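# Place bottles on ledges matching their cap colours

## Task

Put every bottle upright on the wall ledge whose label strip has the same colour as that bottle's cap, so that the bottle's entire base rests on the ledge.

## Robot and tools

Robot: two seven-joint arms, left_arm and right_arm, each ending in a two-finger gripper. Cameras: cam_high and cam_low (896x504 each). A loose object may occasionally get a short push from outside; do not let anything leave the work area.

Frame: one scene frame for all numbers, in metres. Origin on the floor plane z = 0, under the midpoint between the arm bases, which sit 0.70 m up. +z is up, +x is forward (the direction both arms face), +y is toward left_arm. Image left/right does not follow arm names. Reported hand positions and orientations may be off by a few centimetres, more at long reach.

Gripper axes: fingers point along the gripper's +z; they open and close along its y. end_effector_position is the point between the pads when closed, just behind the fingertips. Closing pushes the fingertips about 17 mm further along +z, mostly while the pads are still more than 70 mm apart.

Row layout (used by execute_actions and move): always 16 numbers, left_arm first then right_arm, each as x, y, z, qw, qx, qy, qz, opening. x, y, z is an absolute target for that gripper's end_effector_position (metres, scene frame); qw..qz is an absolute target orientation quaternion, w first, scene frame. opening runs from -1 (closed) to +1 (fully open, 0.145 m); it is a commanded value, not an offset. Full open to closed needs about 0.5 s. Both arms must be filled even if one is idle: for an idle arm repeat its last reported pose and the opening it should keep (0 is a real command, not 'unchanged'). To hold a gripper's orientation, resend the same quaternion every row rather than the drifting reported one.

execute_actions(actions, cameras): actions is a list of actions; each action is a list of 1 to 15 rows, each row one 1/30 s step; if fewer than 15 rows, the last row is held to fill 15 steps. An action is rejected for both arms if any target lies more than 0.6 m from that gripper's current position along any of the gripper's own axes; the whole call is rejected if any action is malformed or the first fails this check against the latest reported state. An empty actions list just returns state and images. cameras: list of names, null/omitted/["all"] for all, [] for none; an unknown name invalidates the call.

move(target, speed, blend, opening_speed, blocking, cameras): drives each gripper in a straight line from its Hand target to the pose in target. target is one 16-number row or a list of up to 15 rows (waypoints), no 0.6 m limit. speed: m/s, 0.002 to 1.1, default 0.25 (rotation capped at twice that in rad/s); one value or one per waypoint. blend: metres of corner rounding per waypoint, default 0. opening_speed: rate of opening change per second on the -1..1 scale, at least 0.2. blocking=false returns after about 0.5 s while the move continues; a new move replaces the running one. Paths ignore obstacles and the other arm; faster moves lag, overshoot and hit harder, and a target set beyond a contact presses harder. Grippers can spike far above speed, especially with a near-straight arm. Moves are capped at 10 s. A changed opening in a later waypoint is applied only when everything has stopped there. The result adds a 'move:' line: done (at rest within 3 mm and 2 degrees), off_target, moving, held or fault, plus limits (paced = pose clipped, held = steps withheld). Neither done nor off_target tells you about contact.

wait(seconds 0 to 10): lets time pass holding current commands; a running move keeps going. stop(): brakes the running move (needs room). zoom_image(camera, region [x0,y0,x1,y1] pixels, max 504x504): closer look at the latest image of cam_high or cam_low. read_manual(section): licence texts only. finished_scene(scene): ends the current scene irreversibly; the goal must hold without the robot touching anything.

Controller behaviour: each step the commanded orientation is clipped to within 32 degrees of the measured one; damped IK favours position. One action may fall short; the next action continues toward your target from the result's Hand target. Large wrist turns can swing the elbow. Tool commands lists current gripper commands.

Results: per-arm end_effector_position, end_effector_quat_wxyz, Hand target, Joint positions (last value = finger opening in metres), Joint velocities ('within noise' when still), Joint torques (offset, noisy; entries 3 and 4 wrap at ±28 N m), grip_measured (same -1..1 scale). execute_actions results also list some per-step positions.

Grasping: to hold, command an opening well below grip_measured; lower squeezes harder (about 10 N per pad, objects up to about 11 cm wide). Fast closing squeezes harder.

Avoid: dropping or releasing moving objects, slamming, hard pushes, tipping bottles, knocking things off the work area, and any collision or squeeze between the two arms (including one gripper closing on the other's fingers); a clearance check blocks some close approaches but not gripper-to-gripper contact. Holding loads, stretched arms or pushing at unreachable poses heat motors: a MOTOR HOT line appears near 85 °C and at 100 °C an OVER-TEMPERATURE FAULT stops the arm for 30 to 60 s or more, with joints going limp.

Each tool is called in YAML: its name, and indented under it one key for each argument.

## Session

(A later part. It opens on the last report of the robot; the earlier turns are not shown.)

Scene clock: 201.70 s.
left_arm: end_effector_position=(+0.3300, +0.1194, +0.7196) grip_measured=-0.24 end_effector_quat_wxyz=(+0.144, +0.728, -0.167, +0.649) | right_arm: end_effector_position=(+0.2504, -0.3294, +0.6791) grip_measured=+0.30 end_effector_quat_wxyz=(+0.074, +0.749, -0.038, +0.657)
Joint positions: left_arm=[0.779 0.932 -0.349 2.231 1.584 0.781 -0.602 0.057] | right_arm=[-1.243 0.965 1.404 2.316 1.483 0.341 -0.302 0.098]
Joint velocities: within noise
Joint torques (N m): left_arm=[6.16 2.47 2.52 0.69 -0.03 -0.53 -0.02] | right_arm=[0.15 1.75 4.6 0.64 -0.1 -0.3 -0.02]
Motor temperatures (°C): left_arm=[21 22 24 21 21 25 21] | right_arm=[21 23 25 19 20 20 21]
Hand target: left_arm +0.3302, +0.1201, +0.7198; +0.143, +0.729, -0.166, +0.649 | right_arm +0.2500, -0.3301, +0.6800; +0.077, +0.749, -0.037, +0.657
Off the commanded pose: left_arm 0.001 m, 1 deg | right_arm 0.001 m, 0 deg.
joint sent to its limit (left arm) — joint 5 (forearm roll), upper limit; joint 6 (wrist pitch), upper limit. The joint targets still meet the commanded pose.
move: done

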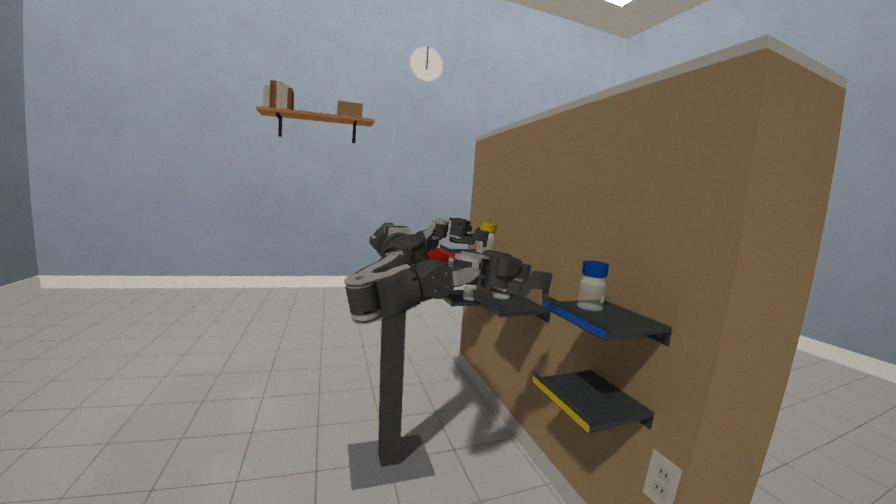

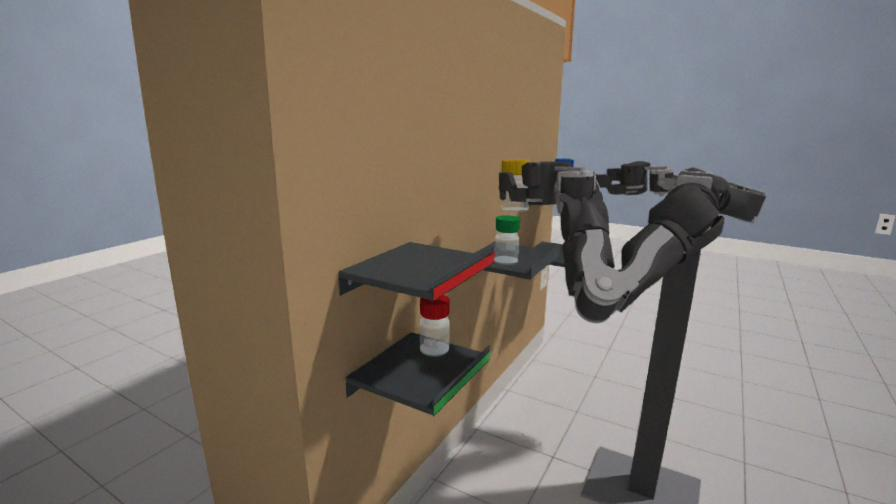

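move:
  target:
    - [0.36,-0.078,0.70,0.142,0.737,-0.163,0.640,-0.8,0.25,-0.33,0.68,0.077,0.749,-0.037,0.657,0.3]
    - [0.36,-0.078,0.605,0.142,0.737,-0.163,0.640,-0.8,0.25,-0.33,0.68,0.077,0.749,-0.037,0.657,0.3]
    - [0.36,-0.078,0.583,0.142,0.737,-0.163,0.640,-0.8,0.25,-0.33,0.68,0.077,0.749,-0.037,0.657,0.3]
  speed: [0.2,0.15,0.06]

zoom_image:
  camera: "cam_low"
  region: [450, 170, 600, 290]

zoom_image:
  camera: "cam_high"
  region: [430, 220, 580, 320]

Scene clock: 217.17 s.
left_arm: end_effector_position=(+0.3597, -0.0778, +0.5828) grip_measured=-0.24 end_effector_quat_wxyz=(+0.141, +0.739, -0.163, +0.638) | right_arm: end_effector_position=(+0.2504, -0.3294, +0.6791) grip_measured=+0.30 end_effector_quat_wxyz=(+0.074, +0.749, -0.038, +0.657)
Joint positions: left_arm=[0.864 0.187 -1.236 1.727 1.016 0.324 -0.935 0.057] | right_arm=[-1.243 0.965 1.404 2.316 1.483 0.341 -0.302 0.098]
Joint velocities: within noise
Joint torques (N m): left_arm=[8 -1.36 2.1 3.02 -0.5 -0.69 0.23] | right_arm=[0.22 1.78 4.55 0.61 -0.13 -0.33 -0.01]
Motor temperatures (°C): left_arm=[23 21 24 20 21 25 21] | right_arm=[21 23 25 19 20 20 21]
Hand target: left_arm +0.3600, -0.0779, +0.5830; +0.142, +0.737, -0.163, +0.640 | right_arm +0.2500, -0.3301, +0.6801; +0.077, +0.749, -0.037, +0.657
Off the commanded pose: left_arm 0.000 m, 0 deg | right_arm 0.001 m, 0 deg.
move: done

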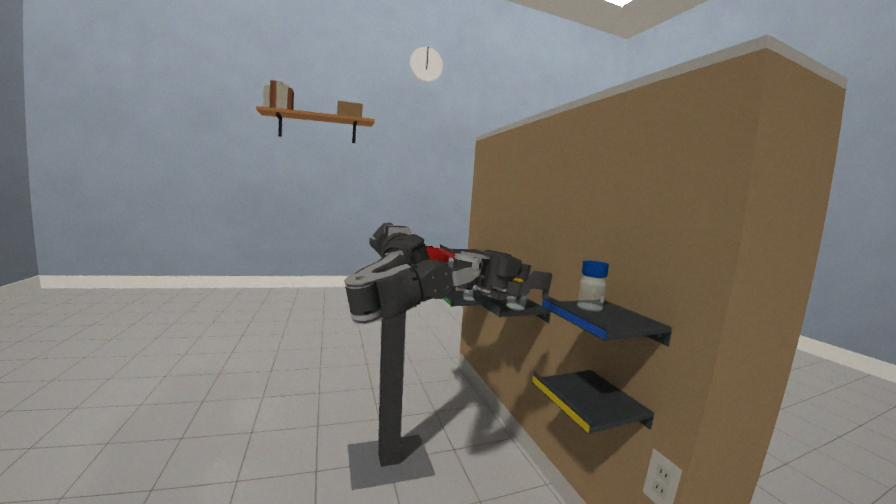

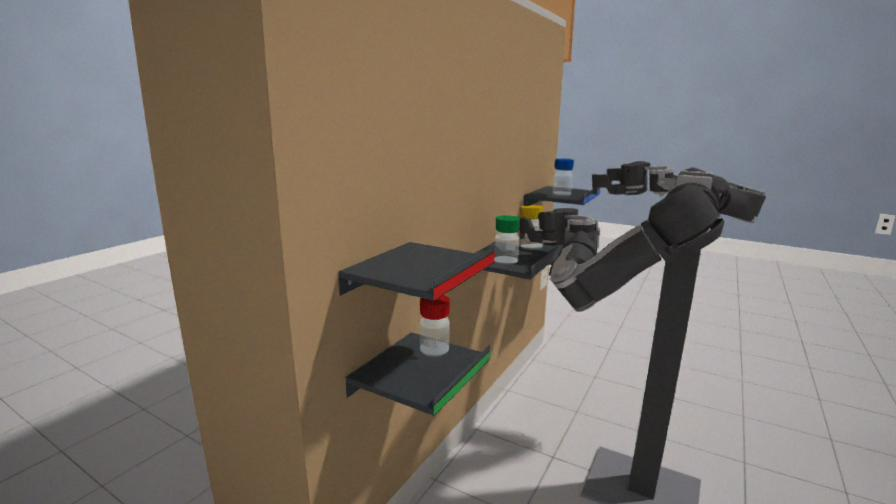

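Scaled by 3.360 from the camera's 896x504 image, which has a finer 1280x720 frame.

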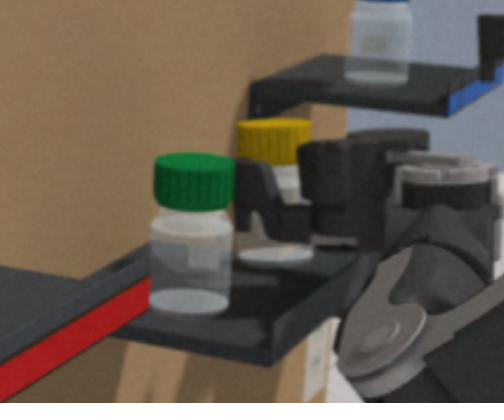

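Scaled by 3.360 from the camera's 896x504 image, which has a finer 1280x720 frame.

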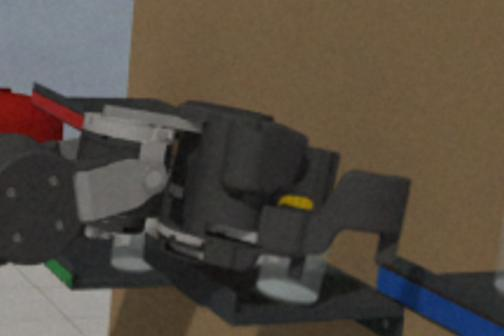

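move:
  target: [0.36,-0.078,0.577,0.142,0.737,-0.163,0.640,-0.8,0.25,-0.33,0.68,0.077,0.749,-0.037,0.657,0.3]
  speed: 0.05
  cameras: []

Scene clock: 231.50 s.
left_arm: end_effector_position=(+0.3600, -0.0781, +0.5799) grip_measured=-0.24 end_effector_quat_wxyz=(+0.142, +0.736, -0.162, +0.641) | right_arm: end_effector_position=(+0.2504, -0.3294, +0.6791) grip_measured=+0.30 end_effector_quat_wxyz=(+0.074, +0.749, -0.038, +0.657)
Joint positions: left_arm=[0.862 0.19 -1.25 1.717 1.004 0.298 -0.929 0.057] | right_arm=[-1.243 0.965 1.404 2.316 1.483 0.341 -0.302 0.098]
Joint velocities: within noise
Joint torques (N m): left_arm=[7.16 -1.09 1.77 2.65 -0.38 -0.58 0.23] | right_arm=[0.33 1.89 4.55 0.68 -0.14 -0.31 -0.02]
Motor temperatures (°C): left_arm=[24 21 24 21 22 25 21] | right_arm=[21 23 25 19 20 20 21]
Hand target: left_arm +0.3600, -0.0780, +0.5770; +0.142, +0.737, -0.163, +0.640 | right_arm +0.2500, -0.3301, +0.6801; +0.077, +0.749, -0.037, +0.657
Off the commanded pose: left_arm 0.003 m, 0 deg | right_arm 0.001 m, 0 deg.
move: done
No camera images: "cameras" was empty.

move:
  target:
    - [0.36,-0.078,0.578,0.142,0.737,-0.163,0.640,0.3,0.25,-0.32,0.60,0.066,0.752,-0.057,0.653,0.3]
    - [0.245,-0.022,0.60,0.142,0.737,-0.163,0.640,0.3,0.25,-0.28,0.46,0.066,0.752,-0.057,0.653,0.3]
    - [0.25,0.09,0.60,0.0,0.755,0,0.656,0.6,0.25,-0.20,0.46,0.0,0.755,0,0.656,0.3]
  speed: [0.2,0.2,0.2]
  opening_speed: 1.2

zoom_image:
  camera: "cam_low"
  region: [450, 170, 600, 290]

zoom_image:
  camera: "cam_high"
  region: [430, 220, 580, 320]

Scene clock: 252.90 s.
left_arm: end_effector_position=(+0.2508, +0.0891, +0.5996) grip_measured=+0.60 end_effector_quat_wxyz=(-0.041, +0.716, +0.035, +0.696) | right_arm: end_effector_position=(+0.2503, -0.2007, +0.4604) grip_measured=+0.30 end_effector_quat_wxyz=(+0.000, +0.754, +0.000, +0.657)
Joint positions: left_arm=[0.361 0.557 -1.207 2.43 0.611 0.402 -1.577 0.119] | right_arm=[-0.548 0.77 -0.315 1.996 0.523 -0.257 -0.531 0.098]
Joint velocities: within noise
Joint torques (N m): left_arm=[2.99 0.07 1.32 4.41 -0.41 0.02 0] | right_arm=[0.8 2.57 1.31 4.1 -0.24 -0.27 -0.08]
Motor temperatures (°C): left_arm=[24 21 24 21 22 25 21] | right_arm=[21 23 24 19 20 20 21]
Hand target: left_arm +0.2504, +0.0896, +0.5995; -0.042, +0.717, +0.037, +0.695 | right_arm +0.2500, -0.2000, +0.4601; +0.000, +0.755, +0.000, +0.656
Off the commanded pose: left_arm 0.001 m, 9 deg | right_arm 0.001 m, 0 deg.
joint sent to its limit (left arm) — joint 4 (elbow), upper limit, where the elbow is as bent as it goes; joint 7 (wrist yaw), lower limit. The joint targets are off in orientation, not in position.
move: off_target (left_arm); target 3's new opening was sent with left_arm's hand 0.001 m and 9 deg from that target

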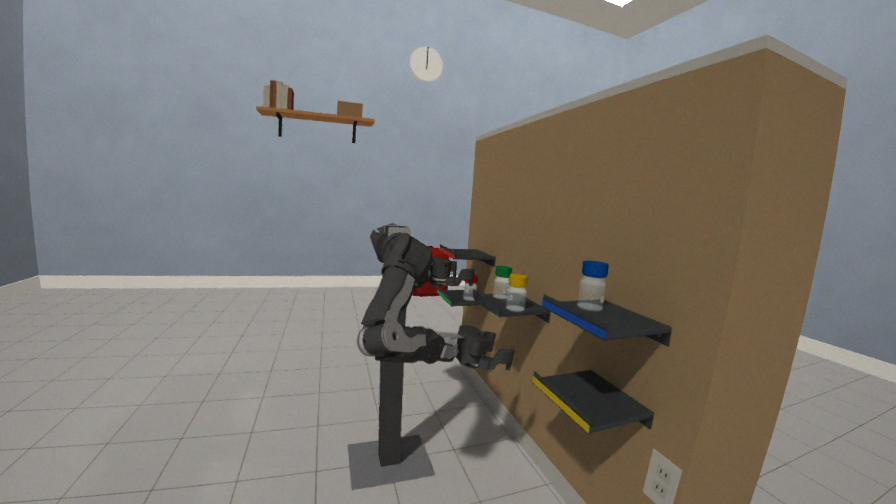

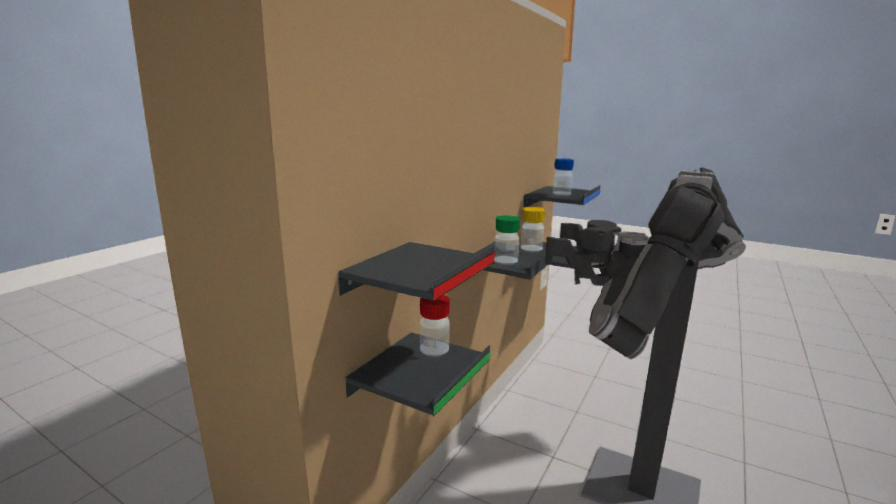

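Scaled by 3.360 from the camera's 896x504 image, which has a finer 1280x720 frame.

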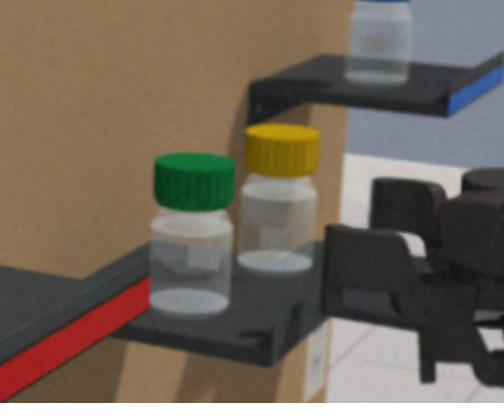

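Scaled by 3.360 from the camera's 896x504 image, which has a finer 1280x720 frame.

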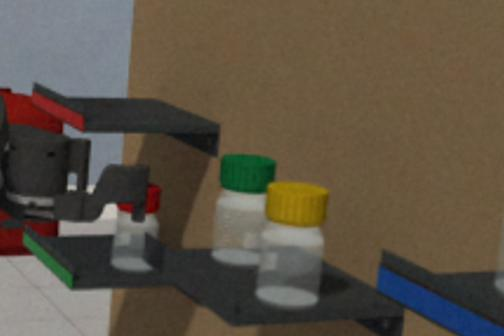

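move:
  target:
    - [0.225,0.25,0.52,-0.066,0.752,0.057,0.653,1,0.245,-0.12,0.56,-0.0856,0.7485,0.0985,0.6504,0.6]
    - [0.25,0.355,0.487,-0.066,0.752,0.057,0.653,1,0.26,-0.109,0.592,-0.0856,0.7485,0.0985,0.6504,0.6]
  speed: 0.2

zoom_image:
  camera: "cam_low"
  region: [400, 170, 600, 390]

zoom_image:
  camera: "cam_high"
  region: [430, 220, 580, 320]

Scene clock: 274.73 s.
left_arm: end_effector_position=(+0.2510, +0.3541, +0.4877) grip_measured=+1.00 end_effector_quat_wxyz=(-0.084, +0.782, +0.054, +0.616) | right_arm: end_effector_position=(+0.2609, -0.1102, +0.5936) grip_measured=+0.60 end_effector_quat_wxyz=(-0.111, +0.693, +0.106, +0.704)
Joint positions: left_arm=[0.5 1.631 -1.563 1.872 1.296 -0.788 -0.563 0.145] | right_arm=[-0.259 0.844 -0.385 2.443 0.616 0.15 -0.529 0.119]
Joint velocities: within noise
Joint torques (N m): left_arm=[2.84 6.63 1.03 0.83 0 -0.56 0.22] | right_arm=[1.75 2.99 0.91 3.15 -0.11 -0.26 0.16]
Motor temperatures (°C): left_arm=[22 21 24 22 22 24 21] | right_arm=[21 23 23 20 20 20 21]
Hand target: left_arm +0.2503, +0.3549, +0.4871; -0.084, +0.783, +0.053, +0.614 | right_arm +0.2606, -0.1091, +0.5915; -0.112, +0.696, +0.109, +0.701
Off the commanded pose: left_arm 0.002 m, 6 deg | right_arm 0.002 m, 9 deg.
joint read past its limit (left arm) — joint 6 (wrist pitch), lower limit.
joint read past its limit (right arm) — joint 4 (elbow), upper limit, where the elbow is as bent as it goes.
joint sent to its limit (left arm) — joint 3 (upper arm roll), lower limit; joint 6 (wrist pitch), lower limit. The joint targets are off in orientation, not in position.
joint sent to its limit (right arm) — joint 4 (elbow), upper limit, where the elbow is as bent as it goes. The joint targets are off in orientation, not in position.
move: off_target (left_arm, right_arm)

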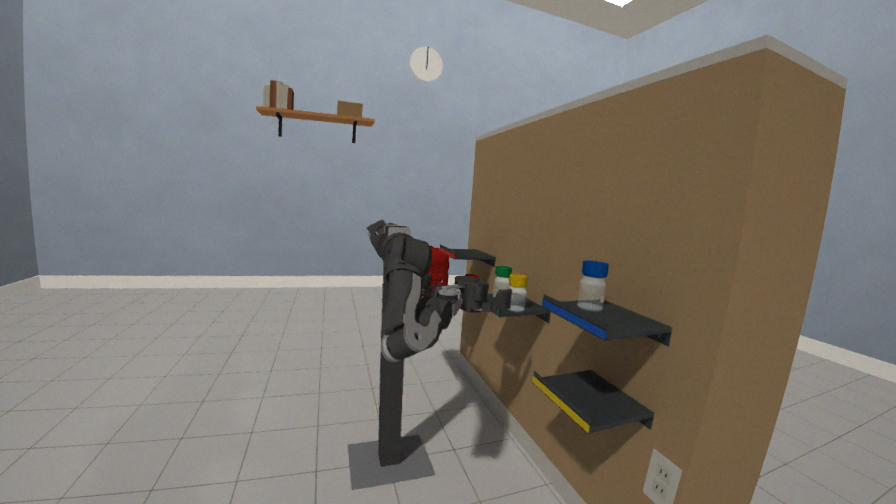

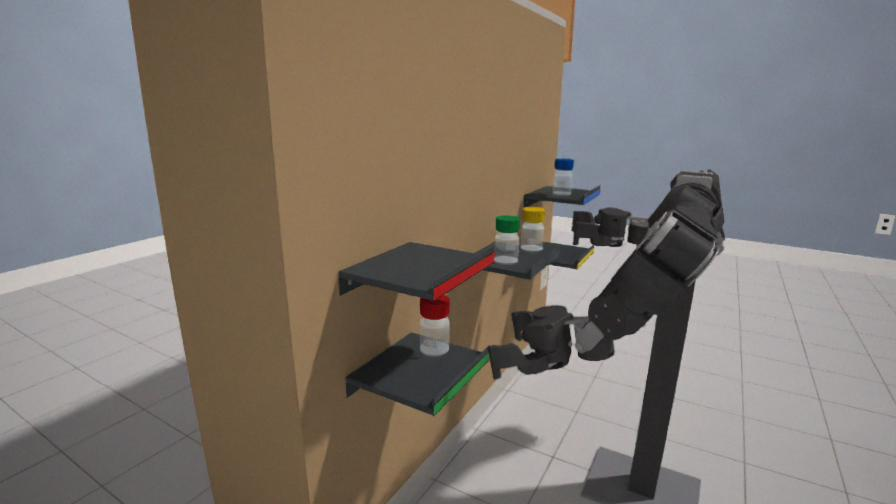

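Scaled by 2.291 from the camera's 896x504 image, which has a finer 1280x720 frame.

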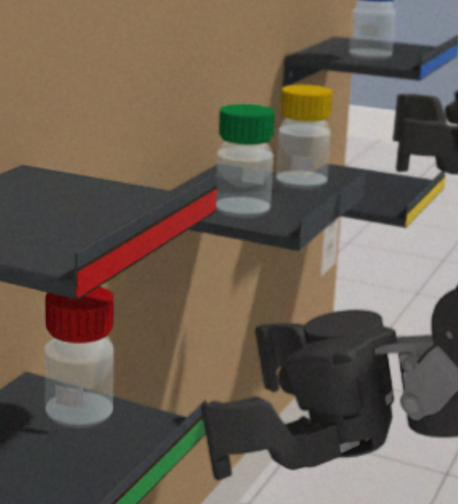

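Scaled by 3.360 from the camera's 896x504 image, which has a finer 1280x720 frame.

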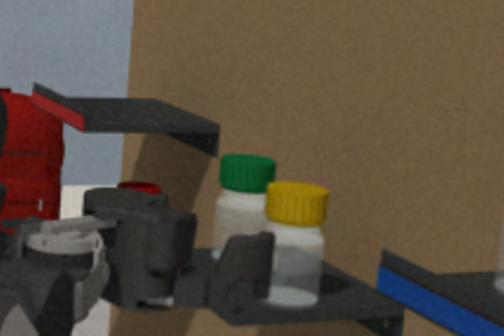

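move:
  target:
    - [0.30,0.365,0.503,-0.033,0.7545,0.0286,0.6555,1,0.31,-0.095,0.592,-0.0856,0.7485,0.0985,0.6504,0.6]
    - [0.378,0.374,0.487,-0.033,0.7545,0.0286,0.6555,1,0.375,-0.078,0.586,-0.0856,0.7485,0.0985,0.6504,0.6]
  speed: 0.15

zoom_image:
  camera: "cam_low"
  region: [400, 170, 600, 390]

zoom_image:
  camera: "cam_high"
  region: [430, 220, 580, 320]

Scene clock: 297.97 s.
left_arm: end_effector_position=(+0.3786, +0.3743, +0.4885) grip_measured=+1.00 end_effector_quat_wxyz=(-0.034, +0.752, +0.030, +0.658) | right_arm: end_effector_position=(+0.3757, -0.0799, +0.5870) grip_measured=+0.60 end_effector_quat_wxyz=(-0.083, +0.749, +0.096, +0.651)
Joint positions: left_arm=[0.765 1.243 -1.434 1.256 1.52 -0.543 -0.103 0.145] | right_arm=[0.413 0.485 -0.574 1.986 0.769 0.558 -0.549 0.119]
Joint velocities: within noise
Joint torques (N m): left_arm=[5.92 5.45 2.4 0.36 0.13 -0.52 0.24] | right_arm=[4.44 1.02 1.52 3.23 -0.23 -0.5 0.2]
Motor temperatures (°C): left_arm=[22 23 24 21 22 25 21] | right_arm=[21 23 23 20 20 20 21]
Hand target: left_arm +0.3780, +0.3740, +0.4871; -0.033, +0.754, +0.029, +0.655 | right_arm +0.3750, -0.0780, +0.5861; -0.086, +0.748, +0.098, +0.650
Off the commanded pose: left_arm 0.002 m, 0 deg | right_arm 0.002 m, 0 deg.
move: done

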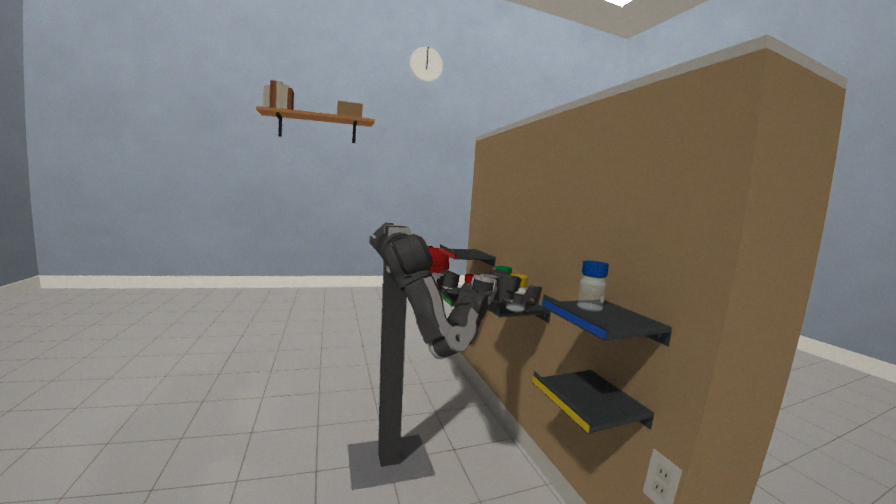

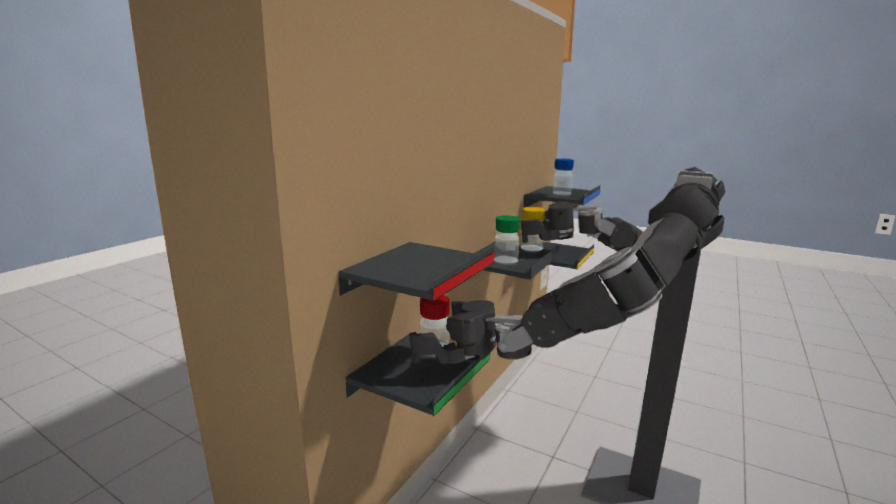

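Scaled by 2.291 from the camera's 896x504 image, which has a finer 1280x720 frame.

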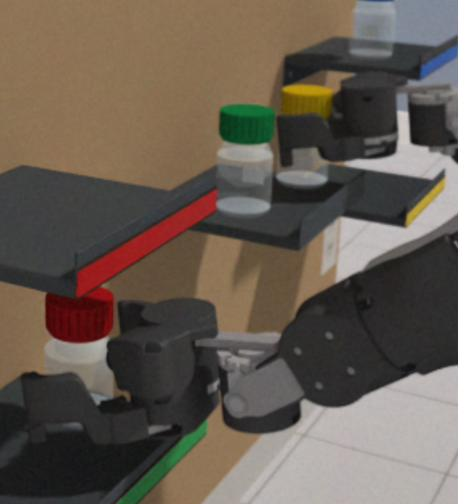

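Scaled by 3.360 from the camera's 896x504 image, which has a finer 1280x720 frame.

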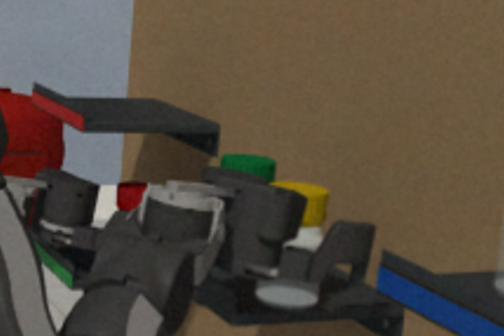

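move:
  target:
    - [0.378,0.374,0.489,-0.033,0.7545,0.0286,0.6555,-0.8,0.375,-0.078,0.586,-0.0856,0.7485,0.0985,0.6504,-0.8]
    - [0.378,0.374,0.512,-0.033,0.7545,0.0286,0.6555,-0.8,0.375,-0.078,0.61,-0.0856,0.7485,0.0985,0.6504,-0.8]
  speed: 0.15
  opening_speed: 1.2

zoom_image:
  camera: "cam_low"
  region: [400, 170, 600, 390]

Scene clock: 308.37 s.
left_arm: end_effector_position=(+0.3772, +0.3728, +0.5087) grip_measured=-0.27 end_effector_quat_wxyz=(-0.031, +0.758, +0.026, +0.651) | right_arm: end_effector_position=(+0.3745, -0.0764, +0.6068) grip_measured=-0.55 end_effector_quat_wxyz=(-0.087, +0.751, +0.102, +0.646)
Joint positions: left_arm=[0.816 1.315 -1.431 1.349 1.519 -0.467 -0.117 0.055] | right_arm=[0.468 0.463 -0.546 2.025 0.826 0.664 -0.578 0.034]
Joint velocities: within noise
Joint torques (N m): left_arm=[6.71 5.66 3.44 0.91 0.07 -0.83 -0.05] | right_arm=[5.37 0.54 3.51 3.59 -0.18 -0.43 -0.12]
Motor temperatures (°C): left_arm=[23 23 24 21 22 25 21] | right_arm=[22 23 23 20 20 20 21]
Hand target: left_arm +0.3780, +0.3740, +0.5121; -0.033, +0.754, +0.029, +0.655 | right_arm +0.3750, -0.0780, +0.6101; -0.086, +0.748, +0.099, +0.650
Off the commanded pose: left_arm 0.004 m, 1 deg | right_arm 0.004 m, 1 deg.
move: off_target (left_arm, right_arm)

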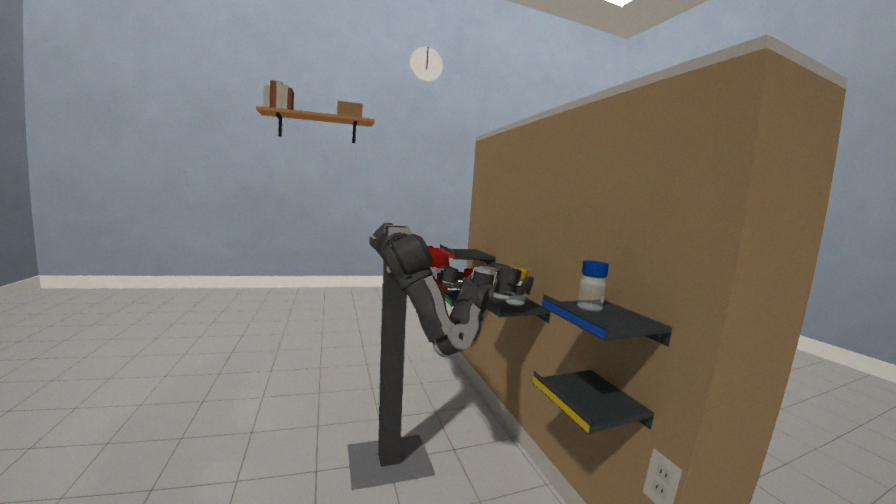

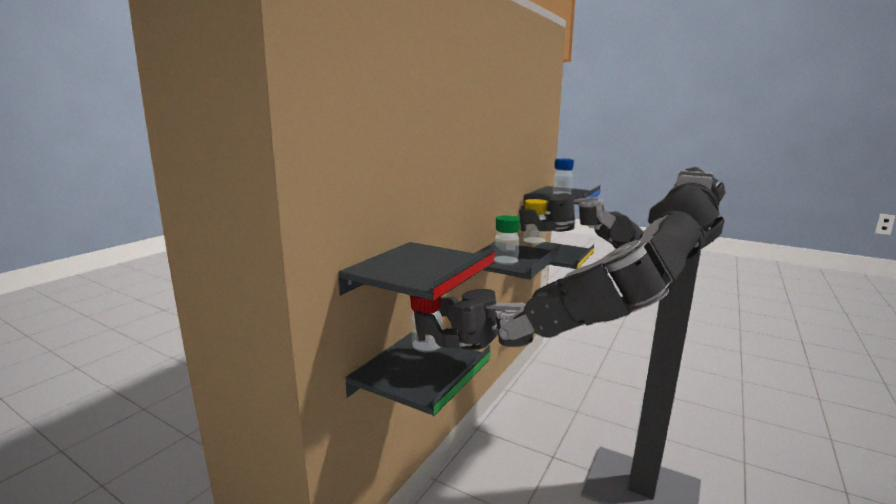

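Scaled by 2.291 from the camera's 896x504 image, which has a finer 1280x720 frame.

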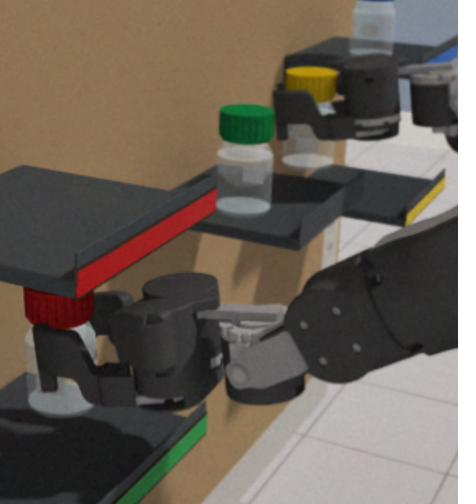

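move:
  target:
    - [0.35,0.29,0.51,-0.033,0.7545,0.0286,0.6555,-0.8,0.375,-0.078,0.588,-0.0856,0.7485,0.0985,0.6504,-0.8]
    - [0.33,0.207,0.515,0,0.755,0,0.656,-0.8,0.375,-0.078,0.584,-0.0856,0.7485,0.0985,0.6504,0.3]
    - [0.33,0.205,0.60,0,0.755,0,0.656,-0.8,0.390,-0.074,0.581,-0.0856,0.7485,0.0985,0.6504,0.3]
    - [0.33,0.205,0.65,0,0.755,0,0.656,-0.8,0.390,-0.074,0.581,-0.0856,0.7485,0.0985,0.6504,-0.8]
    - [0.33,0.205,0.72,0,0.755,0,0.656,-0.8,0.390,-0.074,0.62,-0.0856,0.7485,0.0985,0.6504,-0.8]
  speed: [0.15,0.15,0.2,0.2,0.2]
  opening_speed: 1.2

zoom_image:
  camera: "cam_low"
  region: [400, 120, 600, 300]

zoom_image:
  camera: "cam_high"
  region: [430, 200, 580, 320]

Scene clock: 349.07 s.
left_arm: end_effector_position=(+0.3302, +0.2045, +0.7203) grip_measured=-0.27 end_effector_quat_wxyz=(+0.000, +0.737, -0.006, +0.676) | right_arm: end_effector_position=(+0.3896, -0.0726, +0.6187) grip_measured=-0.35 end_effector_quat_wxyz=(-0.087, +0.749, +0.102, +0.648)
Joint positions: left_arm=[0.577 0.961 -0.118 2.293 1.584 0.782 -0.965 0.055] | right_arm=[0.549 0.42 -0.544 1.958 0.832 0.697 -0.565 0.05]
Joint velocities: within noise
Joint torques (N m): left_arm=[5.24 3.57 2.04 0.84 -0.13 -0.38 -0.01] | right_arm=[5.37 0.36 3.18 3.23 -0.18 -0.44 -0.14]
Motor temperatures (°C): left_arm=[24 23 26 21 22 25 21] | right_arm=[23 22 23 20 20 20 21]
Hand target: left_arm +0.3302, +0.2051, +0.7198; -0.001, +0.737, -0.005, +0.675 | right_arm +0.3900, -0.0740, +0.6201; -0.086, +0.748, +0.099, +0.650
Off the commanded pose: left_arm 0.001 m, 3 deg | right_arm 0.002 m, 0 deg.
joint sent to its limit (left arm) — joint 5 (forearm roll), upper limit; joint 6 (wrist pitch), upper limit. The joint targets are off in orientation, not in position.
move: off_target (left_arm)

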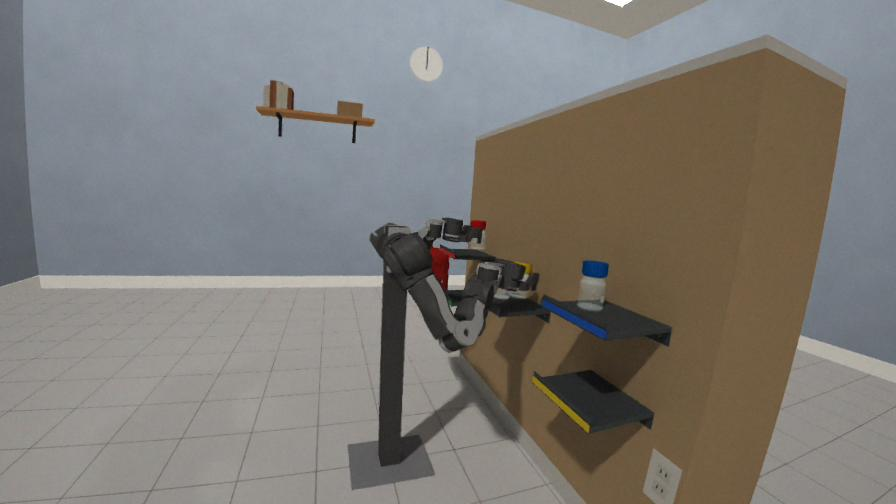

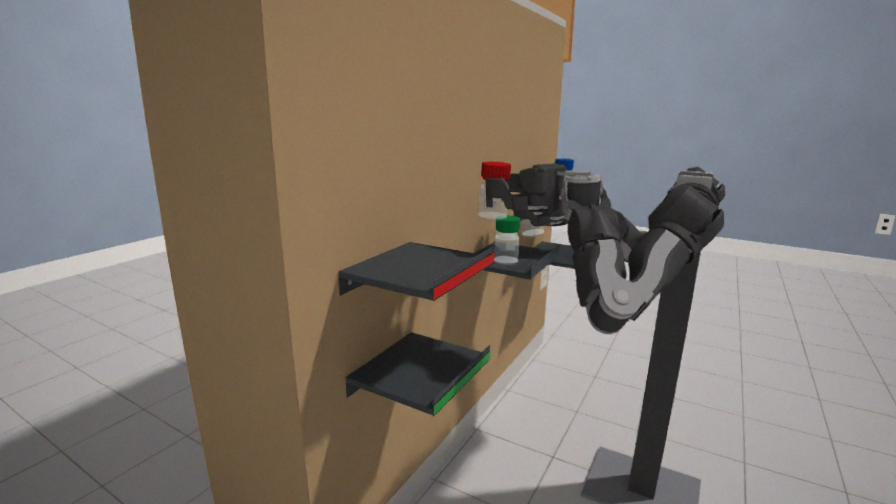

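Scaled by 2.520 from the camera's 896x504 image, which has a finer 1280x720 frame.

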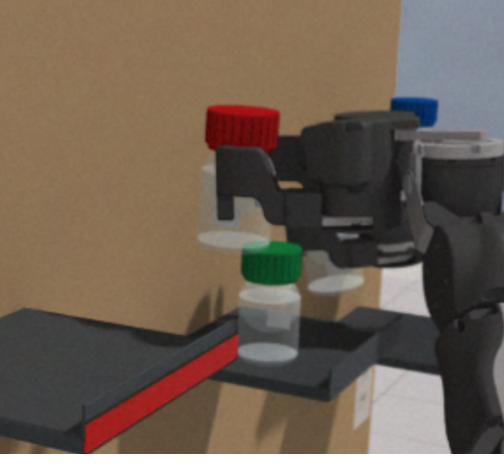

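Scaled by 3.360 from the camera's 896x504 image, which has a finer 1280x720 frame.

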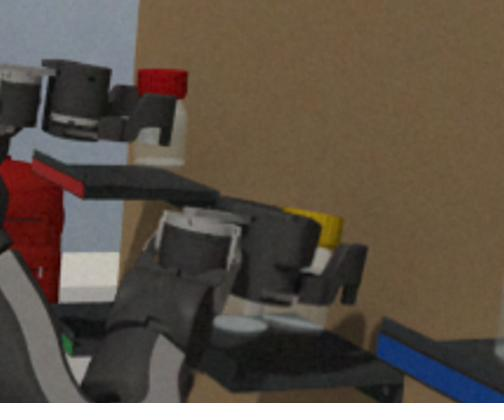

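move:
  target:
    - [0.345,0.28,0.722,0,0.755,0,0.656,-0.8,0.34,-0.21,0.63,0,0.755,0,0.656,-0.8]
    - [0.375,0.36,0.715,0,0.755,0,0.656,-0.8,0.34,-0.21,0.515,0,0.755,0,0.656,-0.8]
    - [0.375,0.36,0.705,0,0.755,0,0.656,-0.8,0.38,-0.365,0.512,0.033,0.7545,-0.0286,0.6555,-0.8]
    - [0.375,0.36,0.696,0,0.755,0,0.656,-0.8,0.38,-0.365,0.492,0.033,0.7545,-0.0286,0.6555,-0.8]
  speed: [0.18,0.18,0.18,0.06]

zoom_image:
  camera: "cam_low"
  region: [400, 120, 600, 300]

zoom_image:
  camera: "cam_high"
  region: [480, 240, 680, 440]

Scene clock: 370.87 s.
left_arm: end_effector_position=(+0.3749, +0.3615, +0.6932) grip_measured=-0.27 end_effector_quat_wxyz=(-0.003, +0.760, +0.002, +0.650) | right_arm: end_effector_position=(+0.3788, -0.3665, +0.4894) grip_measured=-0.35 end_effector_quat_wxyz=(+0.035, +0.758, -0.031, +0.650)
Joint positions: left_arm=[0.252 1.242 0.17 1.635 1.249 0.59 -0.013 0.055] | right_arm=[0.054 0.829 -0.045 1.305 0.82 -0.006 0.072 0.05]
Joint velocities: within noise
Joint torques (N m): left_arm=[5.37 6.34 4.04 2.55 0.08 -0.99 0.23] | right_arm=[4.63 6.16 3.26 3.14 0.11 -0.74 0.16]
Motor temperatures (°C): left_arm=[24 23 25 21 22 25 21] | right_arm=[23 23 24 20 20 20 21]
Hand target: left_arm +0.3750, +0.3600, +0.6959; +0.000, +0.755, +0.000, +0.656 | right_arm +0.3800, -0.3650, +0.4919; +0.033, +0.754, -0.029, +0.655
Off the commanded pose: left_arm 0.003 m, 1 deg | right_arm 0.003 m, 1 deg.
move: done

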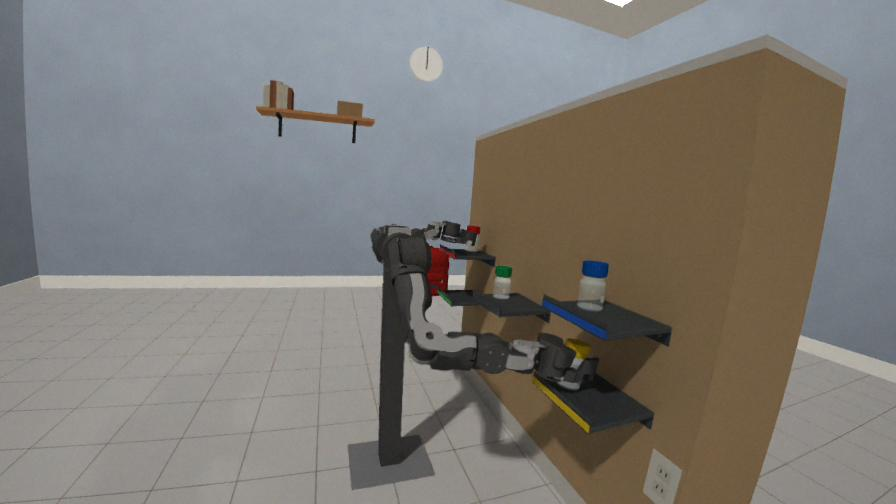

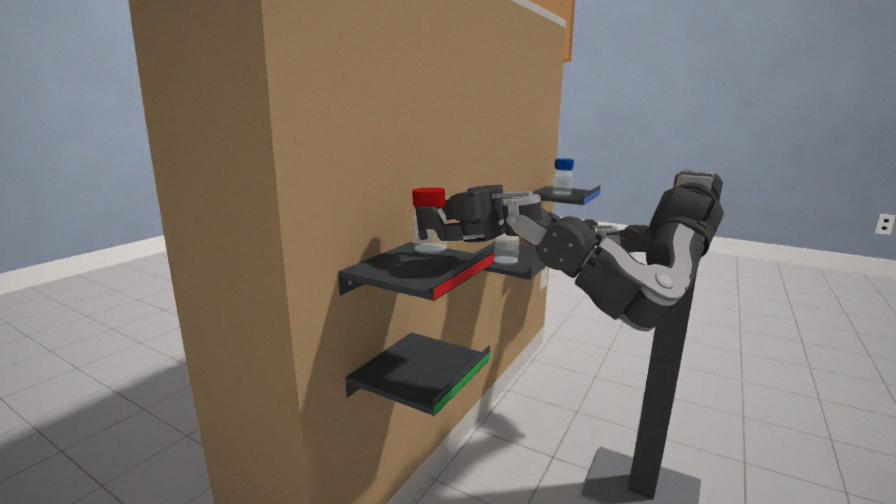

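Scaled by 2.520 from the camera's 896x504 image, which has a finer 1280x720 frame.

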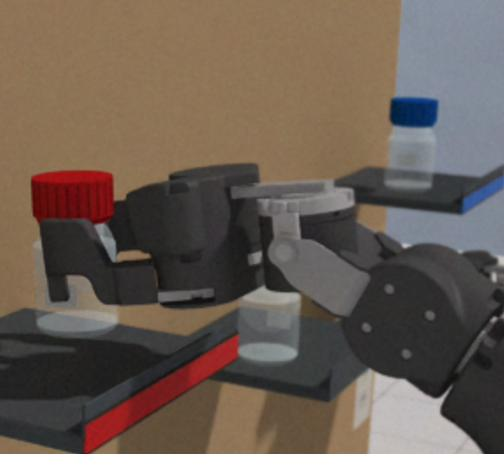

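Scaled by 2.520 from the camera's 896x504 image, which has a finer 1280x720 frame.

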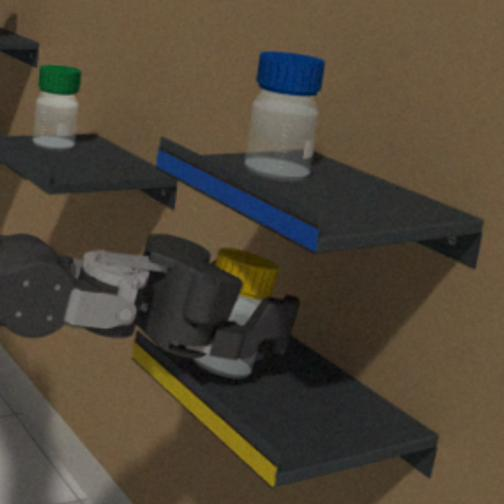

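move:
  target:
    - [0.375,0.36,0.689,0,0.755,0,0.656,-0.8,0.38,-0.365,0.490,0.0303,0.7186,-0.0314,0.694,-0.8]
    - [0.375,0.36,0.686,0,0.755,0,0.656,-0.8,0.38,-0.365,0.477,0.0303,0.7186,-0.0314,0.694,-0.8]
  speed: [0.08,0.06]

zoom_image:
  camera: "cam_low"
  region: [400, 120, 600, 300]

zoom_image:
  camera: "cam_high"
  region: [480, 240, 680, 440]

Scene clock: 386.00 s.
left_arm: end_effector_position=(+0.3749, +0.3615, +0.6833) grip_measured=-0.27 end_effector_quat_wxyz=(-0.003, +0.760, +0.002, +0.650) | right_arm: end_effector_position=(+0.3815, -0.3675, +0.4873) grip_measured=-0.35 end_effector_quat_wxyz=(+0.033, +0.706, -0.034, +0.706)
Joint positions: left_arm=[0.205 1.227 0.187 1.638 1.231 0.559 -0.007 0.055] | right_arm=[0.089 0.76 -0.065 1.181 0.791 -0.236 0.133 0.05]
Joint velocities: within noise
Joint torques (N m): left_arm=[5.24 6.34 4.05 2.66 0.09 -0.99 0.23] | right_arm=[2.84 5.6 0.58 1.92 0.08 0.03 0.09]
Motor temperatures (°C): left_arm=[24 24 26 21 21 26 21] | right_arm=[23 23 24 20 20 21 21]
Hand target: left_arm +0.3750, +0.3600, +0.6859; +0.000, +0.755, +0.000, +0.656 | right_arm +0.3798, -0.3649, +0.4771; +0.030, +0.719, -0.031, +0.694
Off the commanded pose: left_arm 0.003 m, 1 deg | right_arm 0.011 m, 2 deg.
move: off_target (right_arm)

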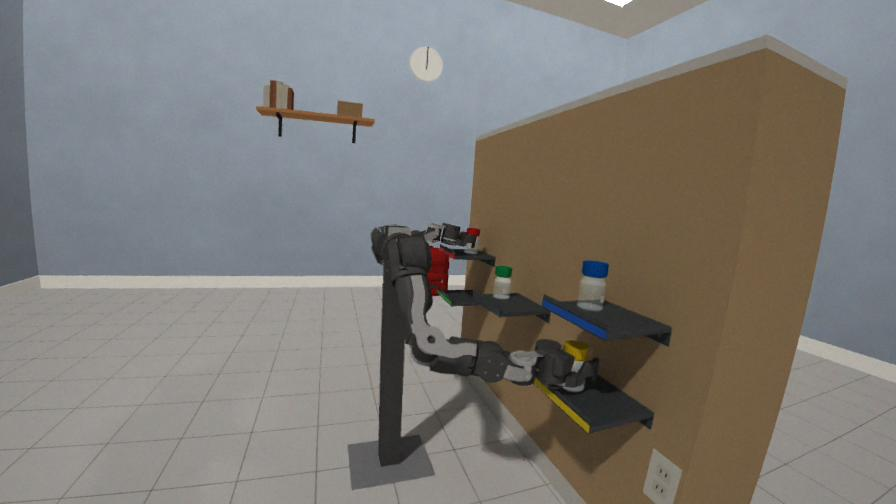

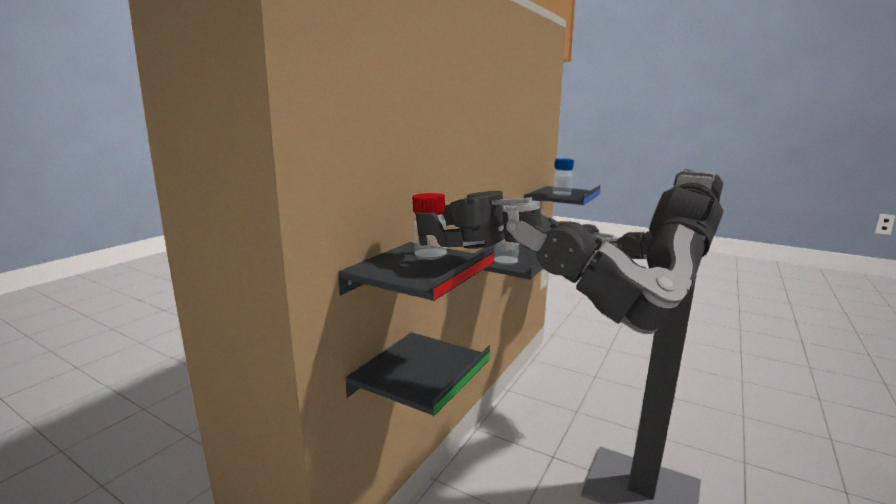

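Scaled by 2.520 from the camera's 896x504 image, which has a finer 1280x720 frame.

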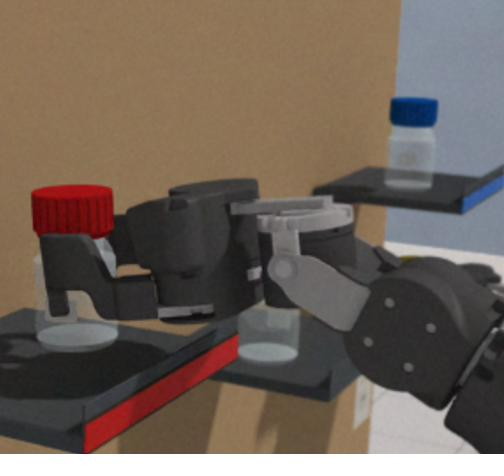

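Scaled by 2.520 from the camera's 896x504 image, which has a finer 1280x720 frame.

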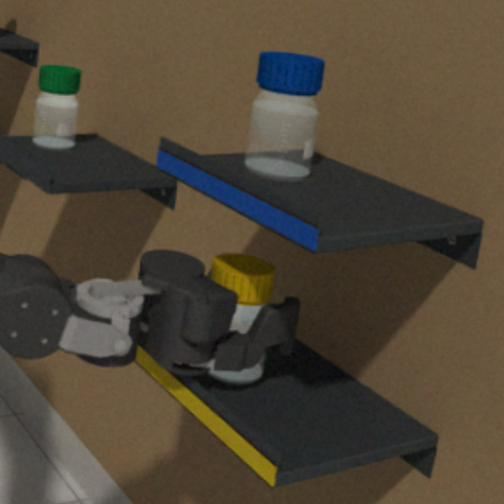

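move:
  target:
    - [0.375,0.36,0.679,0,0.755,0,0.656,-0.8,0.381,-0.366,0.482,0.0303,0.7186,-0.0314,0.694,-0.8]
    - [0.375,0.36,0.679,0,0.755,0,0.656,-0.8,0.381,-0.366,0.482,0.0303,0.7186,-0.0314,0.694,0.3]
  speed: [0.06,0.06]
  opening_speed: 0.8

zoom_image:
  camera: "cam_low"
  region: [400, 120, 600, 300]

zoom_image:
  camera: "cam_high"
  region: [480, 240, 680, 440]

Scene clock: 402.27 s.
left_arm: end_effector_position=(+0.3750, +0.3614, +0.6811) grip_measured=-0.27 end_effector_quat_wxyz=(-0.004, +0.754, +0.001, +0.657) | right_arm: end_effector_position=(+0.3813, -0.3671, +0.4846) grip_measured=+0.30 end_effector_quat_wxyz=(+0.031, +0.716, -0.032, +0.697)
Joint positions: left_arm=[0.174 1.223 0.197 1.641 1.225 0.519 -0.004 0.055] | right_arm=[0.087 0.769 -0.07 1.188 0.796 -0.208 0.132 0.098]
Joint velocities: within noise
Joint torques (N m): left_arm=[4.36 6.66 3.18 2.35 0.19 -0.67 0.19] | right_arm=[3.6 6.05 2.17 3.12 0.13 -0.31 -0.04]
Motor temperatures (°C): left_arm=[24 25 27 21 21 26 21] | right_arm=[22 24 23 20 20 20 21]
Hand target: left_arm +0.3750, +0.3599, +0.6791; +0.000, +0.755, +0.000, +0.656 | right_arm +0.3810, -0.3659, +0.4819; +0.030, +0.719, -0.031, +0.694
Off the commanded pose: left_arm 0.003 m, 0 deg | right_arm 0.003 m, 0 deg.
move: done; target 2's new opening was sent with right_arm's hand 0.006 m and 1 deg from that target

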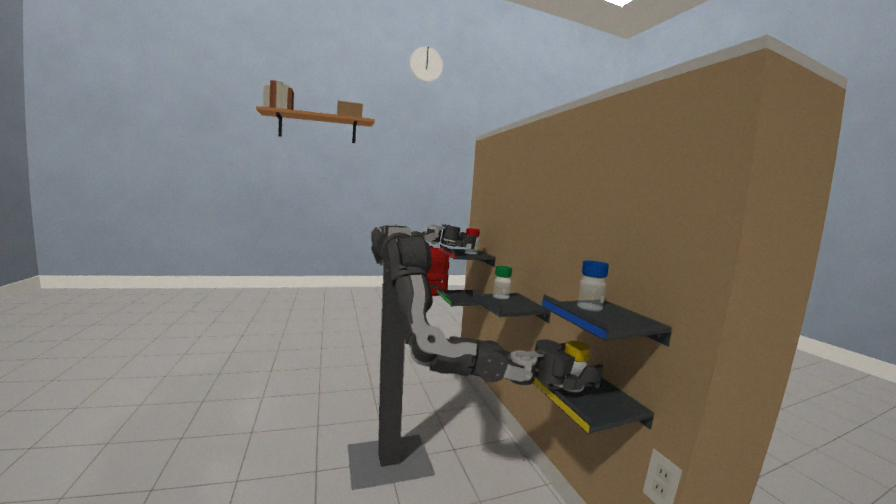

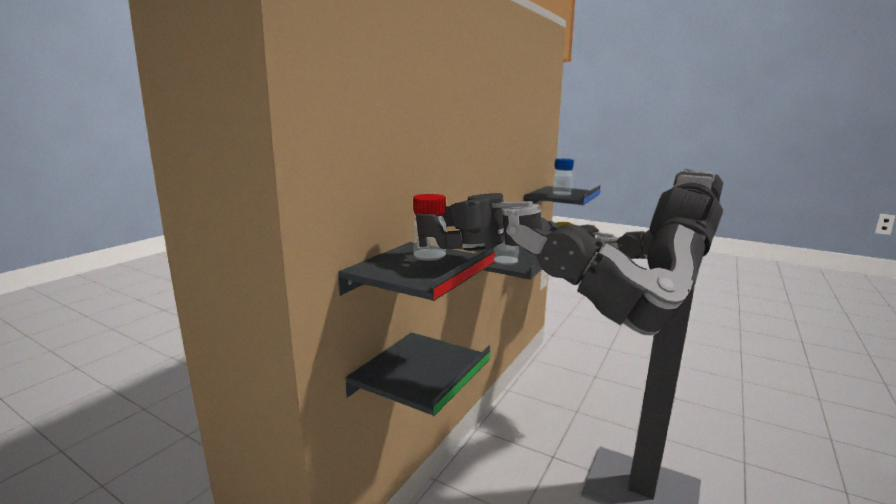

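Scaled by 2.520 from the camera's 896x504 image, which has a finer 1280x720 frame.

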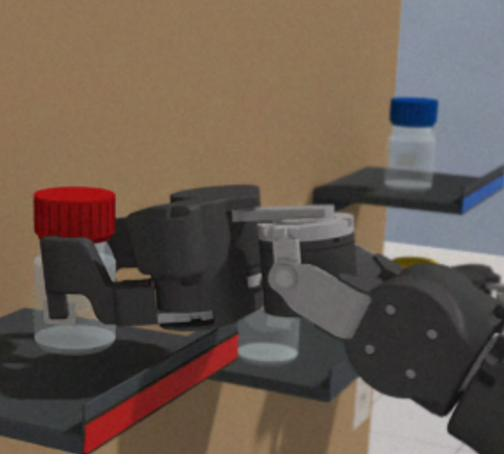

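Scaled by 2.520 from the camera's 896x504 image, which has a finer 1280x720 frame.

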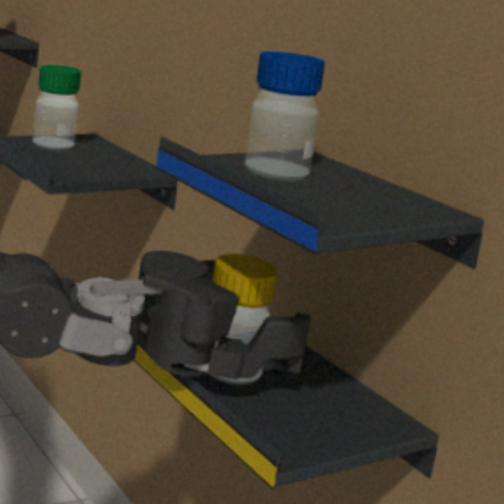

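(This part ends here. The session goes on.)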